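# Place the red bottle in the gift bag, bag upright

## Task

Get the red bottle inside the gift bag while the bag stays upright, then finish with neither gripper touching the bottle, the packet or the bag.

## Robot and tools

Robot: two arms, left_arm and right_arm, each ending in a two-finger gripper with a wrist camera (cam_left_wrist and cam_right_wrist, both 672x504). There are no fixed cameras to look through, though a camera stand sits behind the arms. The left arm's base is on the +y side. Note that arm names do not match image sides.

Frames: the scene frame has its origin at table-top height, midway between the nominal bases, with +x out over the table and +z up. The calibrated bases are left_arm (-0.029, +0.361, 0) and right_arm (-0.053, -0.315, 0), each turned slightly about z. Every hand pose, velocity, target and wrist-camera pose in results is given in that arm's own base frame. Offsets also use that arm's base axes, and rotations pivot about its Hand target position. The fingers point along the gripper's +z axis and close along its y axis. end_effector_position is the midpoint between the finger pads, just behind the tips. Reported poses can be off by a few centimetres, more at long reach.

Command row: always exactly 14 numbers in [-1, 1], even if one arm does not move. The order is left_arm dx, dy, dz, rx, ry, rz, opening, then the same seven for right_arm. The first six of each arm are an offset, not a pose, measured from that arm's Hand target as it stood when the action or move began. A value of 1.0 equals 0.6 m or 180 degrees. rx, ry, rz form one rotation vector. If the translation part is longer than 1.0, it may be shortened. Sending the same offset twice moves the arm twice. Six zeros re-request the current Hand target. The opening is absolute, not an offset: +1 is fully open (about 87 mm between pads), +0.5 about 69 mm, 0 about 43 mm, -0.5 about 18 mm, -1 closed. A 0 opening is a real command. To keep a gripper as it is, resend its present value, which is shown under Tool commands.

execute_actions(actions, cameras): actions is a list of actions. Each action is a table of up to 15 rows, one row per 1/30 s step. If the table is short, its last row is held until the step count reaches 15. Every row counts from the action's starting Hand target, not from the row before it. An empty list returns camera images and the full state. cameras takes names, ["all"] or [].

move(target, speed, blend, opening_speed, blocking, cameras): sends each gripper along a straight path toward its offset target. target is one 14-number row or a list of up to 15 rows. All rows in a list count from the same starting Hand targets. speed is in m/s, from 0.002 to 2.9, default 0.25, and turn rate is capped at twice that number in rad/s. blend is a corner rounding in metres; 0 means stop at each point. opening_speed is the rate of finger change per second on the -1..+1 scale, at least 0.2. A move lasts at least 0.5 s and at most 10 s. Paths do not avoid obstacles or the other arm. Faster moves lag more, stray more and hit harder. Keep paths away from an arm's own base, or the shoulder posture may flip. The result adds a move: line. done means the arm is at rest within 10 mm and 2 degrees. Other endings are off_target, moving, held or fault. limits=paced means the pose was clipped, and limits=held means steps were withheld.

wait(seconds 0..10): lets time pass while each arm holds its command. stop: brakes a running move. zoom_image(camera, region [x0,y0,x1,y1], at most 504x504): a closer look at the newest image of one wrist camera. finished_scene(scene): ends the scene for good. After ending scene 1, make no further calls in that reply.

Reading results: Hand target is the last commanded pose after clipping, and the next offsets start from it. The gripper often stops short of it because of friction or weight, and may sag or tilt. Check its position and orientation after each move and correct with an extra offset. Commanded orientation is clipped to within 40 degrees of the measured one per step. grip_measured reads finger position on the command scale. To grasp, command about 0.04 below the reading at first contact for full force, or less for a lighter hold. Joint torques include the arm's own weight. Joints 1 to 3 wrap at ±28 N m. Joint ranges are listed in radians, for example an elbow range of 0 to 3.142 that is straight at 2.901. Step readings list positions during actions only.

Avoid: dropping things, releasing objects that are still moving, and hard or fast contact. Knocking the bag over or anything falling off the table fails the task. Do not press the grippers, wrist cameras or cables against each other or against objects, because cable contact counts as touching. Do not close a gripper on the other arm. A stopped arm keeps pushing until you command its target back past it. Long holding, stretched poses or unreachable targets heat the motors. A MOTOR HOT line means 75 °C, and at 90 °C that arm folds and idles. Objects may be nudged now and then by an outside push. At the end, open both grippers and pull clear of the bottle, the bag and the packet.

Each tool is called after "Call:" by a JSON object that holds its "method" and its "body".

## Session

Call:
{"method": "execute_actions", "body": {"actions": []}}

Scene clock: 0.00 s.
left_arm: end_effector_position=(+0.3708, -0.0072, +0.0356) grip_measured=+1.000 end_effector_quat_wxyz=(+0.561, -0.001, +0.828, -0.025) | right_arm: end_effector_position=(+0.3753, -0.0452, +0.0536) grip_measured=+0.986 end_effector_quat_wxyz=(+0.585, +0.034, +0.809, -0.047)
Joint positions: left_arm=[0.006 1.557 0.326 0.852 0.047 -0.027 1] | right_arm=[-0.111 1.528 0.331 0.88 0.011 -0.036 0.993]
Joint velocities: within noise
Joint torques (N m): no reading
Motor temperatures (°C): left_arm=[29 33 33 29 26 28 29] | right_arm=[30 33 31 31 29 29 26]
Heat: left arm: 33 °C; right arm: 33 °C.
Hand target: left_arm +0.3753, -0.0071, +0.0430; +0.571, +0.000, +0.821, -0.025 | right_arm +0.3758, -0.0452, +0.0543; +0.584, +0.034, +0.810, -0.047
Tool commands: left_gripper/opening=+1.0 right_gripper/opening=+1.0
camera_calibration:
cam_left_wrist: T_world_to_cam=[[-0.0143868, -0.998111, 0.0597264, -0.00947631], [-0.948007, -0.00537648, -0.318204, 0.385526], [0.317924, -0.061199, -0.946139, 0.0555235], [0, 0, 0, 1]] pos_world=[0.347693, -0.00398766, 0.175775]
cam_right_wrist: T_world_to_cam=[[-0.0770566, -0.996576, 0.0299595, -0.0173742], [-0.934723, 0.061753, -0.349971, 0.390863], [0.346923, -0.0549714, -0.936281, 0.0587569], [0, 0, 0, 1]] pos_world=[0.343626, -0.0382218, 0.192324]

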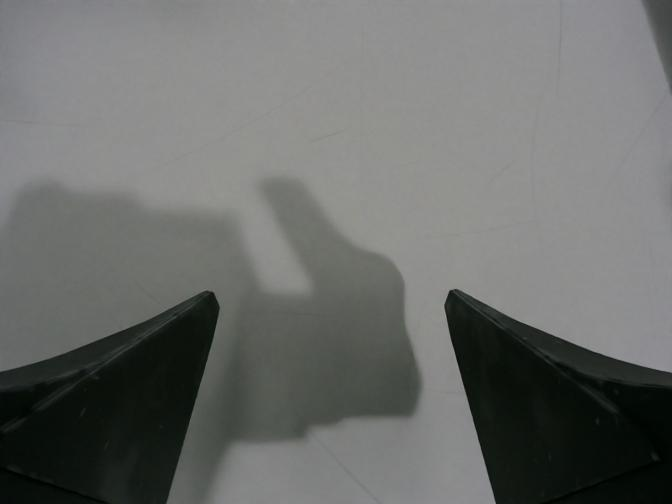

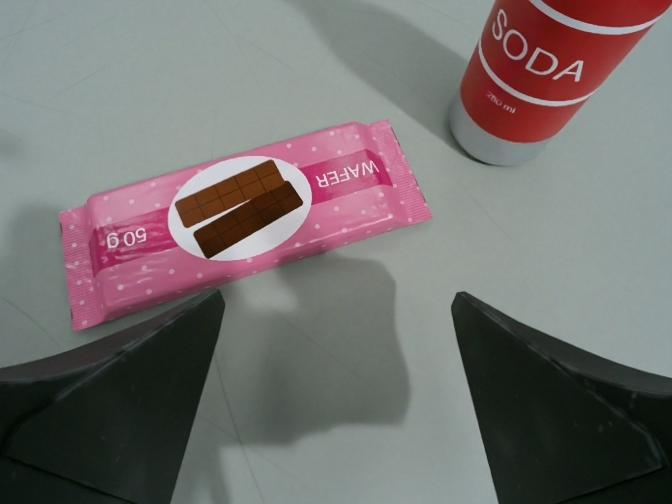

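Call:
{"method": "move", "body": {"target": [0,0,0,0,0,0,1,-0.16,0.158,0.51,0.018,0.12,0.0325,1], "speed": 0.4, "cameras": ["cam_right_wrist"]}}

Scene clock: 2.60 s.
left_arm: end_effector_position=(+0.3708, -0.0072, +0.0356) grip_measured=+1.000 end_effector_quat_wxyz=(+0.561, -0.001, +0.828, -0.025) | right_arm: end_effector_position=(+0.2828, +0.0515, +0.3559) grip_measured=+0.986 end_effector_quat_wxyz=(+0.422, -0.007, +0.907, +0.001)
Joint positions: left_arm=[0.006 1.557 0.326 0.852 0.047 -0.027 1] | right_arm=[0.281 1.308 1.869 -1.28 0.205 0.171 0.993]
Joint torques (N m): left_arm=[0.06 -5.35 5.82 1.74 0.01 0.07] | right_arm=[0.29 -3.3 6.57 1.47 0.2 -0.04]
Heat: left arm: 34 °C; right arm: 33 °C.
Hand target: left_arm +0.3753, -0.0071, +0.0430; +0.571, +0.000, +0.821, -0.025 | right_arm +0.2798, +0.0496, +0.3602; +0.423, +0.000, +0.906, -0.001
Off the commanded pose: left_arm 0.009 m, 1 deg | right_arm 0.006 m, 1 deg.
move: done
camera_calibration:
cam_right_wrist: T_world_to_cam=[[0.0425449, -0.998982, -0.0149982, 0.0451625], [-0.998793, -0.0428964, 0.0239459, 0.294659], [-0.0245649, 0.0139613, -0.999601, 0.503351], [0, 0, 0, 1]] pos_world=[0.304747, 0.0507289, 0.496771]
Images, in order (width x height): cam_right_wrist 672x504.

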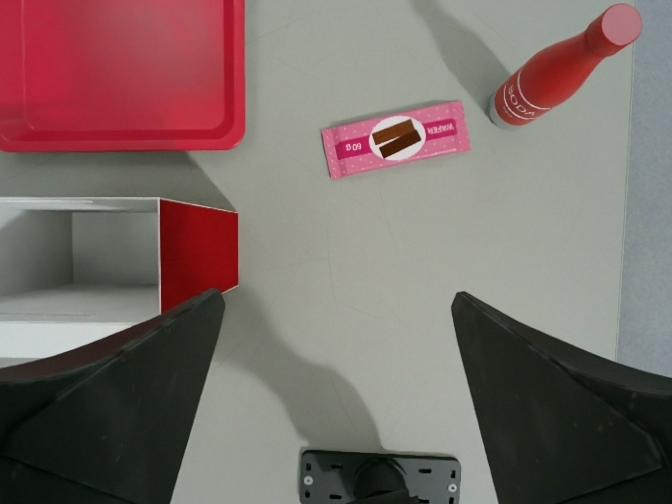

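Call:
{"method": "move", "body": {"target": [0,0,0,0,0,0,1,0.27,-0.317,-0.215,0.0109,0.0826,-0.0826,1], "speed": 0.35, "cameras": ["cam_right_wrist"]}}

Scene clock: 5.13 s.
left_arm: end_effector_position=(+0.3708, -0.0072, +0.0356) grip_measured=+1.000 end_effector_quat_wxyz=(+0.561, -0.001, +0.828, -0.025) | right_arm: end_effector_position=(+0.4415, -0.1428, +0.2271) grip_measured=+0.986 end_effector_quat_wxyz=(+0.297, +0.131, +0.945, -0.044)
Joint positions: left_arm=[0.006 1.557 0.326 0.852 0.047 -0.027 1] | right_arm=[-0.317 1.971 2.134 -1.123 -0.019 -0.035 0.993]
Joint torques (N m): left_arm=[-0.01 -5.34 6 1.74 0.03 -0.02] | right_arm=[0.53 -10.88 7.65 1.16 -0.18 -0.28]
Heat: left arm: 34 °C; right arm: 34 °C.
Hand target: left_arm +0.3753, -0.0071, +0.0430; +0.571, +0.000, +0.821, -0.025 | right_arm +0.4419, -0.1405, +0.2313; +0.299, +0.124, +0.945, -0.039
Off the commanded pose: left_arm 0.009 m, 1 deg | right_arm 0.005 m, 1 deg.
move: done
camera_calibration:
cam_right_wrist: T_world_to_cam=[[-0.252312, -0.967411, -0.021341, -0.0216284], [-0.930548, 0.236532, 0.279522, 0.39965], [-0.265364, 0.0903855, -0.959902, 0.489355], [0, 0, 0, 1]] pos_world=[0.496294, -0.159684, 0.357561]
Images, in order (width x height): cam_right_wrist 672x504.

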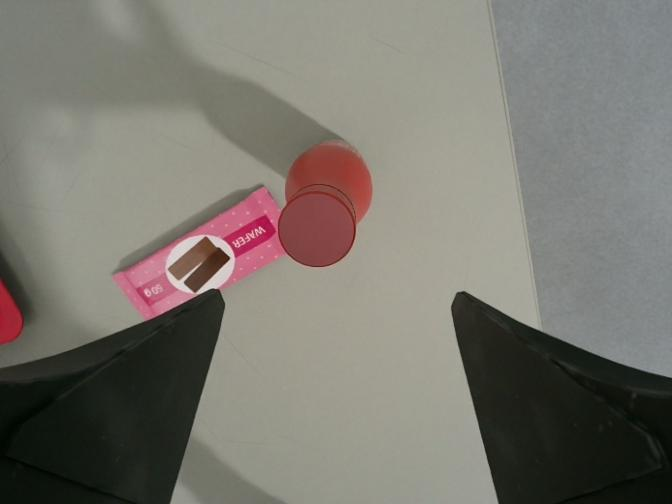

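Call:
{"method": "move", "body": {"target": [[0,0,0,0,0,0,1,0.0435,0.0025,-0.104,0,0,0,1],[0,0,0,0,0,0,1,0.0435,0.0025,-0.104,0,0,0,-0.7]], "speed": 0.2, "opening_speed": 2, "cameras": ["cam_right_wrist"]}}

Scene clock: 7.93 s.
left_arm: end_effector_position=(+0.3708, -0.0072, +0.0356) grip_measured=+1.000 end_effector_quat_wxyz=(+0.561, -0.001, +0.828, -0.025) | right_arm: end_effector_position=(+0.4676, -0.1424, +0.1764) grip_measured=-0.282 end_effector_quat_wxyz=(+0.305, +0.122, +0.943, -0.043)
Joint positions: left_arm=[0.006 1.557 0.326 0.852 0.047 -0.027 1] | right_arm=[-0.299 1.995 1.949 -0.898 -0.017 -0.036 0.359]
Joint torques (N m): left_arm=[-0.08 -5.2 5.9 1.76 0.06 0.04] | right_arm=[0.91 -10.91 5.27 1.41 -0.01 -0.04]
Heat: left arm: 34 °C; right arm: 34 °C.
Hand target: left_arm +0.3753, -0.0071, +0.0430; +0.571, +0.000, +0.821, -0.025 | right_arm +0.4680, -0.1389, +0.1688; +0.298, +0.124, +0.946, -0.039
Off the commanded pose: left_arm 0.009 m, 1 deg | right_arm 0.008 m, 1 deg.
move: done
camera_calibration:
cam_right_wrist: T_world_to_cam=[[-0.235057, -0.971806, -0.0185017, -0.0247785], [-0.938648, 0.222012, 0.263914, 0.44246], [-0.252365, 0.0794012, -0.964369, 0.440788], [0, 0, 0, 1]] pos_world=[0.52073, -0.15731, 0.307852]
Images, in order (width x height): cam_right_wrist 672x504.

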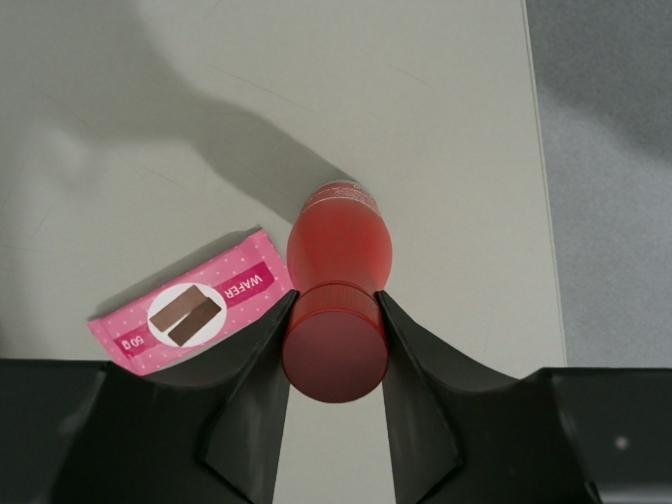

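Call:
{"method": "move", "body": {"target": [[0,0,0,0,0,0,1,-0.0083,0.0067,0.11,0,0,0,-0.7],[0,0,0,0,0,0,1,-0.2633,0.2317,0.41,-0.0109,-0.0826,0.0826,-0.7],[0,0,0,0,0,0,1,-0.3433,0.4483,0.4267,-0.0064,-0.1061,0.1267,-0.7],[0,0,0,0,0,0,1,-0.3833,0.6233,0.4267,0,-0.1011,0.1653,-0.7],[0,0,0,0,0,0,1,-0.3717,0.6317,0.36,0,-0.0899,0.1656,-0.7],[0,0,0,0,0,0,1,-0.3183,0.6367,0.235,0,-0.0393,0.1664,-0.7],[0,0,0,0,0,0,1,-0.2833,0.6417,0.0387,0,-0.014,0.1667,-0.7]], "speed": [0.2,0.28,0.28,0.25,0.18,0.18,0.18], "blend": [0.03,0.03,0.03,0.01,0.015,0.02,0], "cameras": ["cam_right_wrist"]}}

Scene clock: 14.27 s.
left_arm: end_effector_position=(+0.3708, -0.0072, +0.0356) grip_measured=+1.000 end_effector_quat_wxyz=(+0.561, -0.001, +0.828, -0.025) | right_arm: end_effector_position=(+0.2951, +0.2451, +0.1798) grip_measured=-0.285 end_effector_quat_wxyz=(+0.299, -0.127, +0.945, +0.026)
Joint positions: left_arm=[0.006 1.557 0.326 0.852 0.047 -0.027 1] | right_arm=[0.791 1.645 1.541 -0.936 0.314 0.438 0.358]
Joint torques (N m): left_arm=[-0.08 -5.33 5.96 1.77 0.07 0.07] | right_arm=[0.03 -11.1 5.74 1.53 0.11 -0.19]
Heat: left arm: 34 °C; right arm: 35 °C.
Hand target: left_arm +0.3753, -0.0071, +0.0430; +0.571, +0.000, +0.821, -0.025 | right_arm +0.2980, +0.2461, +0.1922; +0.319, -0.124, +0.939, +0.042
Off the commanded pose: left_arm 0.009 m, 1 deg | right_arm 0.013 m, 3 deg.
move: off_target (right_arm)
camera_calibration:
cam_right_wrist: T_world_to_cam=[[0.276478, -0.96102, 0.000149782, 0.154254], [-0.922258, -0.265282, 0.281186, 0.305176], [-0.270185, -0.0778798, -0.959653, 0.412654], [0, 0, 0, 1]] pos_world=[0.350296, 0.261336, 0.31017]
Images, in order (width x height): cam_right_wrist 672x504.

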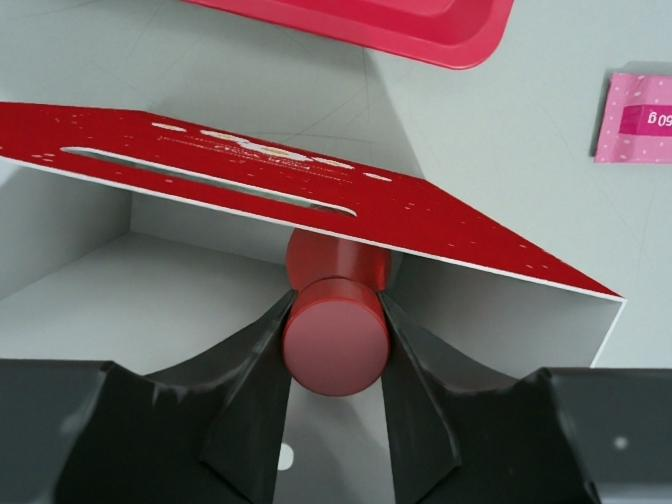

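Call:
{"method": "move", "body": {"target": [[0,0,0,0,0,0,1,0.003,0,-0.018,0,0,0,-0.7],[0,0,0,0,0,0,1,0.003,0,-0.018,0,0,0,0.15],[0,0,0,0,0,0,1,-0.107,-0.03,0.155,0,0,0,0.15],[0,0,0,0,0,0,1,-0.19,-0.2,0.3,0,-0.05,0,0.15]], "opening_speed": 1.5, "speed": [0.06,0.2,0.25,0.35], "blend": [0,0,0.03,0], "cameras": ["cam_right_wrist"]}}

Scene clock: 18.00 s.
left_arm: end_effector_position=(+0.3708, -0.0072, +0.0356) grip_measured=+1.000 end_effector_quat_wxyz=(+0.561, -0.001, +0.828, -0.025) | right_arm: end_effector_position=(+0.1849, +0.1314, +0.3737) grip_measured=+0.150 end_effector_quat_wxyz=(+0.411, -0.127, +0.901, +0.057)
Joint positions: left_arm=[0.006 1.557 0.326 0.852 0.047 -0.027 1] | right_arm=[0.886 1.265 2.001 -1.551 0.445 0.427 0.575]
Joint torques (N m): left_arm=[0.06 -5.42 5.87 1.73 0.07 0.03] | right_arm=[-0.72 -1.87 4.15 1.33 0.27 -0.26]
Heat: left arm: 35 °C; right arm: 36 °C.
Hand target: left_arm +0.3753, -0.0071, +0.0430; +0.571, +0.000, +0.821, -0.025 | right_arm +0.1841, +0.1261, +0.3721; +0.392, -0.127, +0.911, +0.032
Off the commanded pose: left_arm 0.009 m, 1 deg | right_arm 0.006 m, 4 deg.
joint sent to its limit (right arm) — joint 4 (wrist pitch), lower limit. The joint targets still meet the commanded pose.
move: off_target (right_arm)
camera_calibration:
cam_right_wrist: T_world_to_cam=[[0.301726, -0.953216, -0.018427, 0.0766992], [-0.95242, -0.302235, 0.0393664, 0.219611], [-0.043094, 0.00567238, -0.999055, 0.521897], [0, 0, 0, 1]] pos_world=[0.208511, 0.136525, 0.514171]
Images, in order (width x height): cam_right_wrist 672x504.

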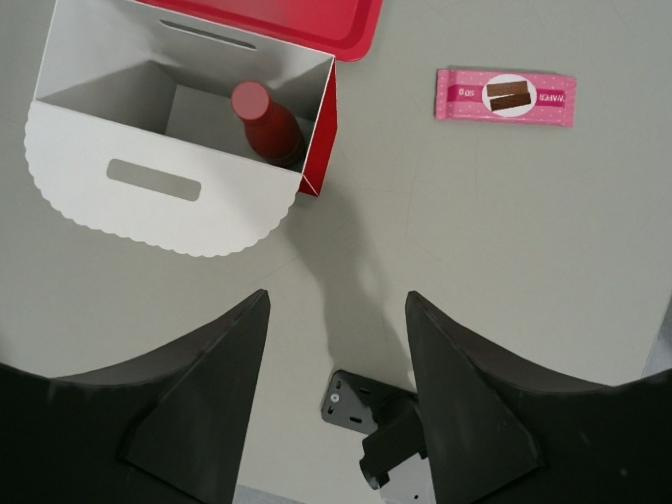

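Call:
{"method": "finished_scene", "body": {"scene": 2}}

The scene is finished: the task was done.


## Next scene

The same job, from a new start.

Call:
{"method": "execute_actions", "body": {"actions": []}}

Scene clock: 0.00 s.
left_arm: end_effector_position=(+0.3006, +0.0350, +0.1330) grip_measured=+1.000 end_effector_quat_wxyz=(+0.479, +0.062, +0.869, +0.111) | right_arm: end_effector_position=(+0.3475, +0.0541, +0.1575) grip_measured=+0.986 end_effector_quat_wxyz=(+0.554, +0.008, +0.811, +0.191)
Joint positions: left_arm=[0.014 0.923 0.573 -0.198 -0.123 0.225 1] | right_arm=[-0.038 1.072 0.548 0.185 -0.34 0.224 0.993]
Joint velocities: within noise
Joint torques (N m): no reading
Motor temperatures (°C): left_arm=[28 31 30 27 26 28 28] | right_arm=[30 30 28 30 29 29 26]
Heat: left arm: 31 °C; right arm: 30 °C.
Hand target: left_arm +0.3033, +0.0352, +0.1392; +0.486, +0.061, +0.865, +0.112 | right_arm +0.3480, +0.0540, +0.1597; +0.555, +0.009, +0.810, +0.191
Tool commands: left_gripper/opening=+1.0 right_gripper/opening=+1.0
camera_calibration:
cam_left_wrist: T_world_to_cam=[[0.0153523, -0.970909, -0.238957, 0.0556451], [-0.990028, 0.0187093, -0.139624, 0.338275], [0.140033, 0.238718, -0.960939, 0.217527], [0, 0, 0, 1]] pos_world=[0.303587, -0.00423003, 0.269558]
cam_right_wrist: T_world_to_cam=[[0.229115, -0.917368, -0.325487, 0.021648], [-0.938402, -0.119306, -0.324295, 0.40217], [0.258665, 0.379738, -0.888195, 0.170819], [0, 0, 0, 1]] pos_world=[0.328253, 0.00297399, 0.289189]

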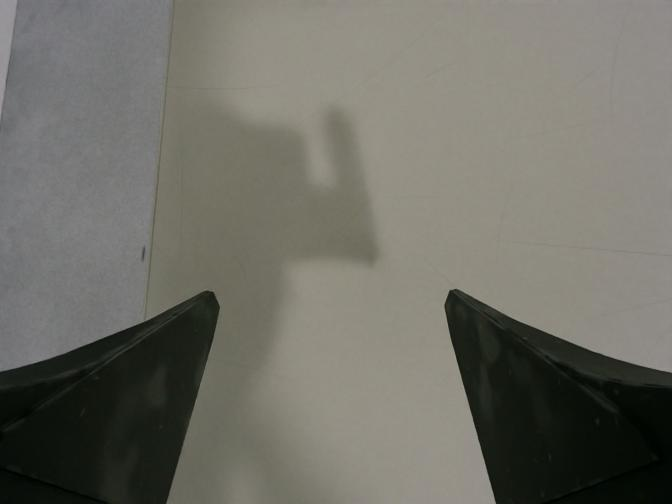

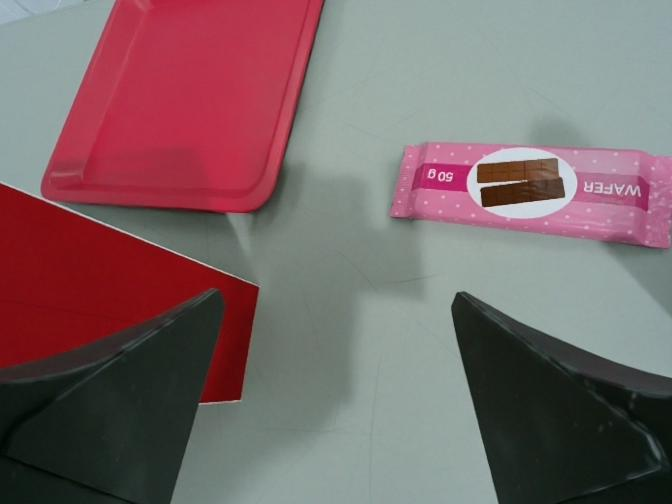

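Call:
{"method": "move", "body": {"target": [[0,0,0,0,0,0,1,-0.015,-0.06,0.13,-0.02,0.02,-0.02,1],[0,0,0,0,0,0,1,-0.113,-0.073,0.333,-0.1138,0.1033,-0.0466,1]], "speed": 0.4, "blend": [0.04,0], "cameras": ["cam_right_wrist"]}}

Scene clock: 2.37 s.
left_arm: end_effector_position=(+0.3006, +0.0350, +0.1330) grip_measured=+1.000 end_effector_quat_wxyz=(+0.479, +0.062, +0.869, +0.111) | right_arm: end_effector_position=(+0.2837, +0.0104, +0.3561) grip_measured=+0.986 end_effector_quat_wxyz=(+0.423, -0.003, +0.906, +0.003)
Joint positions: left_arm=[0.014 0.923 0.573 -0.198 -0.123 0.225 1] | right_arm=[0.053 1.28 1.844 -1.261 0.034 0.032 0.993]
Joint torques (N m): left_arm=[-0.17 -1.91 8.68 1.65 0.02 0.01] | right_arm=[0.88 -3.21 6.86 1.5 0.07 -0.1]
Heat: left arm: 31 °C; right arm: 31 °C.
Hand target: left_arm +0.3033, +0.0352, +0.1392; +0.486, +0.061, +0.865, +0.112 | right_arm +0.2802, +0.0104, +0.3595; +0.423, -0.001, +0.906, +0.000
Off the commanded pose: left_arm 0.007 m, 1 deg | right_arm 0.005 m, 0 deg.
move: done
camera_calibration:
cam_right_wrist: T_world_to_cam=[[0.0347683, -0.999162, -0.0215785, 0.00855147], [-0.999184, -0.0351965, 0.0197918, 0.295365], [-0.0205347, 0.0208728, -0.999571, 0.502846], [0, 0, 0, 1]] pos_world=[0.305153, 0.00844434, 0.496969]
Images, in order (width x height): cam_right_wrist 672x504.

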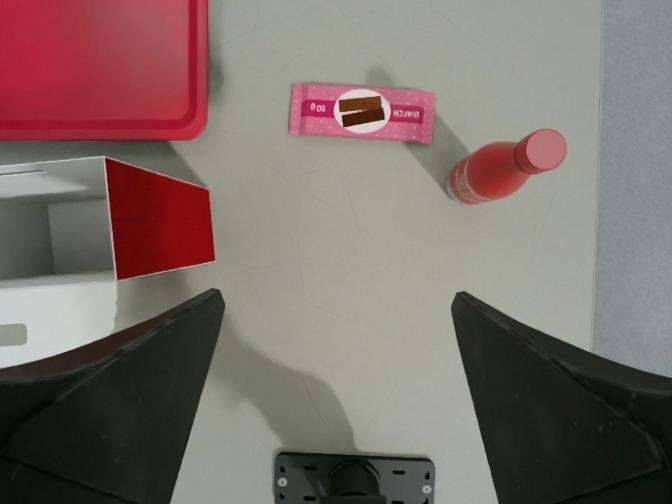

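Call:
{"method": "move", "body": {"target": [[0,0,0,0,0,0,1,0.0947,-0.2257,-0.2192,0.0109,0.0826,-0.0826,1],[0,0,0,0,0,0,1,0.1505,-0.239,-0.3192,0.0109,0.0826,-0.0826,1]], "speed": [0.35,0.2], "blend": [0.02,0], "cameras": ["cam_right_wrist"]}}

Scene clock: 5.33 s.
left_arm: end_effector_position=(+0.3006, +0.0350, +0.1330) grip_measured=+1.000 end_effector_quat_wxyz=(+0.479, +0.062, +0.869, +0.111) | right_arm: end_effector_position=(+0.3690, -0.1372, +0.1726) grip_measured=+0.986 end_effector_quat_wxyz=(+0.301, +0.131, +0.943, -0.043)
Joint positions: left_arm=[0.014 0.923 0.573 -0.198 -0.123 0.225 1] | right_arm=[-0.371 1.617 1.468 -0.806 -0.053 -0.077 0.993]
Joint torques (N m): left_arm=[0.1 -1.87 8.64 1.68 -0.01 0.03] | right_arm=[1.16 -7.68 5.71 1.48 -0.11 -0.23]
Heat: left arm: 31 °C; right arm: 31 °C.
Hand target: left_arm +0.3033, +0.0352, +0.1392; +0.486, +0.061, +0.865, +0.112 | right_arm +0.3704, -0.1332, +0.1681; +0.299, +0.123, +0.946, -0.039
Off the commanded pose: left_arm 0.007 m, 1 deg | right_arm 0.006 m, 1 deg.
move: done
camera_calibration:
cam_right_wrist: T_world_to_cam=[[-0.252364, -0.96734, -0.0237659, -0.0350374], [-0.932659, 0.236626, 0.272316, 0.348111], [-0.257799, 0.0908883, -0.961914, 0.41499], [0, 0, 0, 1]] pos_world=[0.422811, -0.153983, 0.303555]
Images, in order (width x height): cam_right_wrist 672x504.

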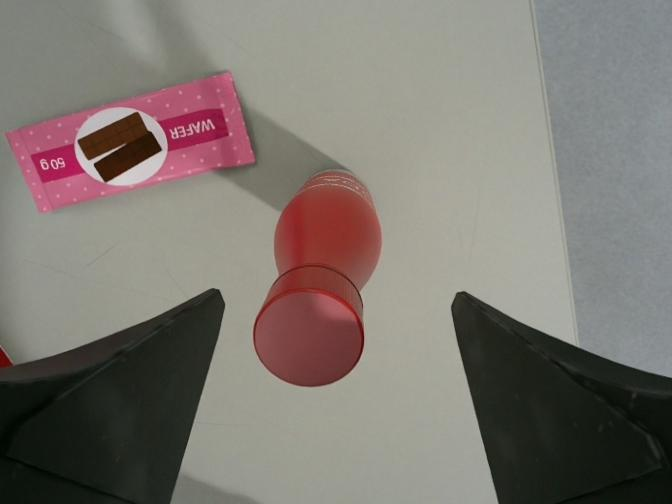

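Call:
{"method": "move", "body": {"target": [[0,0,0,0,0,0,1,0.0067,0.0125,0.003,0,0,0,1],[0,0,0,0,0,0,1,0.0067,0.0125,0.003,0,0,0,-0.7]], "speed": 0.15, "opening_speed": 2.2, "cameras": ["cam_right_wrist"]}}

Scene clock: 7.43 s.
left_arm: end_effector_position=(+0.3006, +0.0350, +0.1330) grip_measured=+1.000 end_effector_quat_wxyz=(+0.479, +0.062, +0.869, +0.111) | right_arm: end_effector_position=(+0.3724, -0.1280, +0.1727) grip_measured=-0.293 end_effector_quat_wxyz=(+0.301, +0.121, +0.945, -0.042)
Joint positions: left_arm=[0.014 0.923 0.573 -0.198 -0.123 0.225 1] | right_arm=[-0.343 1.617 1.468 -0.805 -0.044 -0.073 0.354]
Joint torques (N m): left_arm=[-0.01 -1.91 8.59 1.69 0 0.01] | right_arm=[0.8 -7.39 6.45 1.39 -0.09 -0.03]
Heat: left arm: 32 °C; right arm: 31 °C.
Hand target: left_arm +0.3033, +0.0352, +0.1392; +0.486, +0.061, +0.865, +0.112 | right_arm +0.3744, -0.1257, +0.1699; +0.299, +0.123, +0.946, -0.039
Off the commanded pose: left_arm 0.007 m, 1 deg | right_arm 0.004 m, 1 deg.
move: done
camera_calibration:
cam_right_wrist: T_world_to_cam=[[-0.233285, -0.972224, -0.0189472, -0.0339296], [-0.936853, 0.219492, 0.272267, 0.348524], [-0.260545, 0.0812666, -0.962035, 0.414945], [0, 0, 0, 1]] pos_world=[0.426712, -0.143207, 0.303657]
Images, in order (width x height): cam_right_wrist 672x504.

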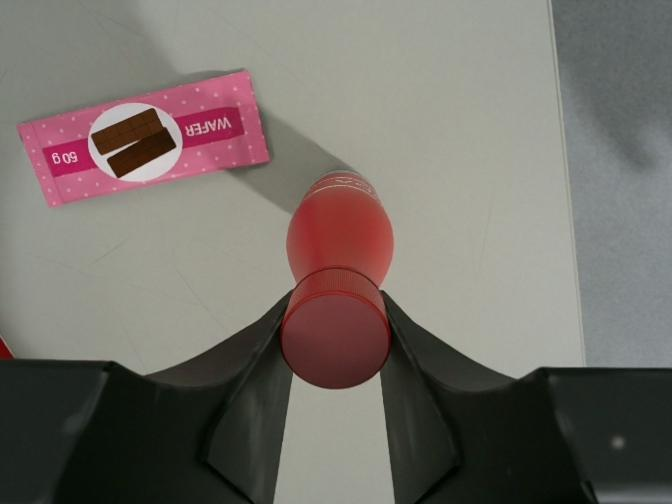

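Call:
{"method": "move", "body": {"target": [[0,0,0,0,0,0,1,-0.0083,0.0067,0.11,0,0,0,-0.7],[0,0,0,0,0,0,1,-0.0907,0.2095,0.4085,-0.0109,-0.0826,0.0826,-0.7],[0,0,0,0,0,0,1,-0.1573,0.4178,0.4252,-0.0064,-0.1061,0.1267,-0.7],[0,0,0,0,0,0,1,-0.1873,0.5962,0.4252,0,-0.1011,0.1653,-0.7],[0,0,0,0,0,0,1,-0.1757,0.6045,0.3585,0,-0.0899,0.1656,-0.7],[0,0,0,0,0,0,1,-0.1223,0.6095,0.2335,0,-0.0393,0.1664,-0.7],[0,0,0,0,0,0,1,-0.0873,0.6145,0.0318,0,-0.014,0.1667,-0.7]], "speed": [0.2,0.3,0.3,0.28,0.2,0.2,0.2], "blend": [0.03,0.03,0.03,0.012,0.015,0.02,0], "cameras": ["cam_right_wrist"]}}

Scene clock: 12.10 s.
left_arm: end_effector_position=(+0.3006, +0.0350, +0.1330) grip_measured=+1.000 end_effector_quat_wxyz=(+0.479, +0.062, +0.869, +0.111) | right_arm: end_effector_position=(+0.3195, +0.2414, +0.1762) grip_measured=-0.293 end_effector_quat_wxyz=(+0.299, -0.126, +0.946, +0.026)
Joint positions: left_arm=[0.014 0.923 0.573 -0.198 -0.123 0.225 1] | right_arm=[0.733 1.698 1.584 -0.91 0.286 0.388 0.353]
Joint torques (N m): left_arm=[0.12 -1.84 8.72 1.68 0.04 0.01] | right_arm=[-0.28 -11.82 5.75 1.57 0.06 -0.28]
Heat: left arm: 33 °C; right arm: 32 °C.
Hand target: left_arm +0.3033, +0.0352, +0.1392; +0.486, +0.061, +0.865, +0.112 | right_arm +0.3220, +0.2431, +0.1889; +0.319, -0.125, +0.939, +0.042
Off the commanded pose: left_arm 0.007 m, 1 deg | right_arm 0.013 m, 3 deg.
move: off_target (right_arm)
camera_calibration:
cam_right_wrist: T_world_to_cam=[[0.274264, -0.961654, 0.000275795, 0.144812], [-0.922808, -0.263104, 0.281429, 0.327224], [-0.270565, -0.0774404, -0.959582, 0.415598], [0, 0, 0, 1]] pos_world=[0.374694, 0.257537, 0.30667]
Images, in order (width x height): cam_right_wrist 672x504.

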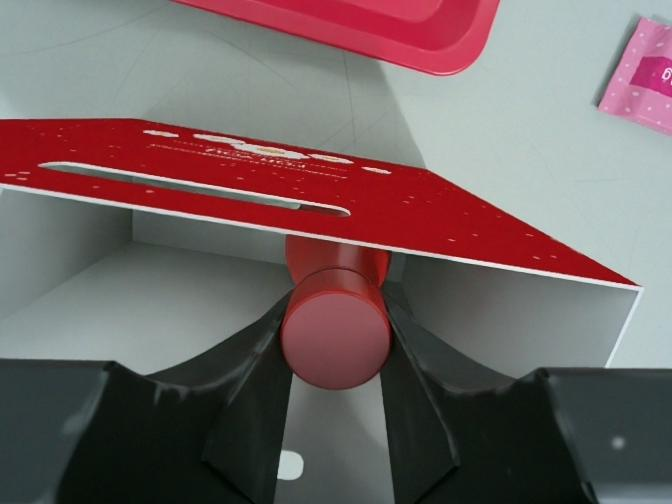

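Same as before; lower, release, retreat.

Call:
{"method": "move", "body": {"target": [[0,0,0,0,0,0,1,0.003,0,-0.018,0,0,0,-0.7],[0,0,0,0,0,0,1,0.003,0,-0.018,0,0,0,0.15],[0,0,0,0,0,0,1,-0.107,-0.03,0.155,0,0,0,0.15],[0,0,0,0,0,0,1,-0.17,-0.14,0.25,0,-0.03,0,0.15]], "opening_speed": 1.5, "speed": [0.06,0.2,0.27,0.35], "blend": [0,0,0.03,0], "cameras": ["cam_right_wrist"]}}

Scene clock: 15.63 s.
left_arm: end_effector_position=(+0.3006, +0.0350, +0.1330) grip_measured=+1.000 end_effector_quat_wxyz=(+0.479, +0.062, +0.869, +0.111) | right_arm: end_effector_position=(+0.2196, +0.1641, +0.3407) grip_measured=+0.150 end_effector_quat_wxyz=(+0.368, -0.124, +0.920, +0.049)
Joint positions: left_arm=[0.014 0.923 0.573 -0.198 -0.123 0.225 1] | right_arm=[0.816 1.383 1.945 -1.451 0.368 0.416 0.575]
Joint torques (N m): left_arm=[0.01 -1.87 8.68 1.66 0.04 0.01] | right_arm=[-0.7 -3.29 5.57 1.23 0.3 -0.25]
Heat: left arm: 33 °C; right arm: 32 °C.
Hand target: left_arm +0.3033, +0.0352, +0.1392; +0.486, +0.061, +0.865, +0.112 | right_arm +0.2201, +0.1591, +0.3389; +0.363, -0.127, +0.923, +0.036
Off the commanded pose: left_arm 0.007 m, 1 deg | right_arm 0.005 m, 2 deg.
move: done
camera_calibration:
cam_right_wrist: T_world_to_cam=[[0.288825, -0.957156, -0.0208133, 0.101123], [-0.947988, -0.288962, 0.133489, 0.228584], [-0.133784, -0.0188242, -0.990832, 0.511387], [0, 0, 0, 1]] pos_world=[0.255904, 0.172469, 0.47829]
Images, in order (width x height): cam_right_wrist 672x504.

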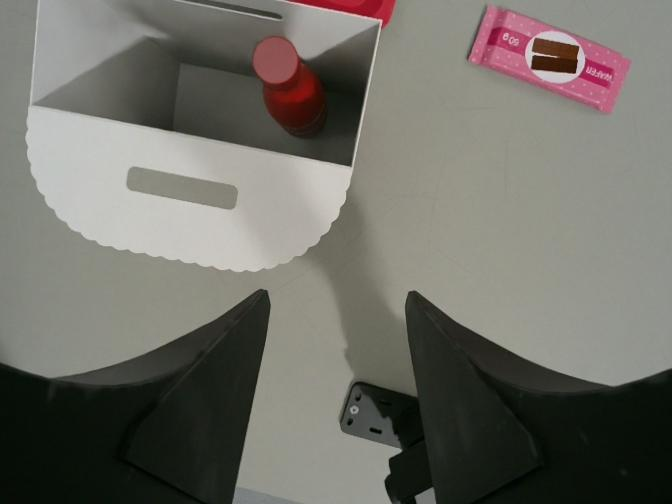

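Call:
{"method": "finished_scene", "body": {"scene": 3}}

The scene is finished: the task was done.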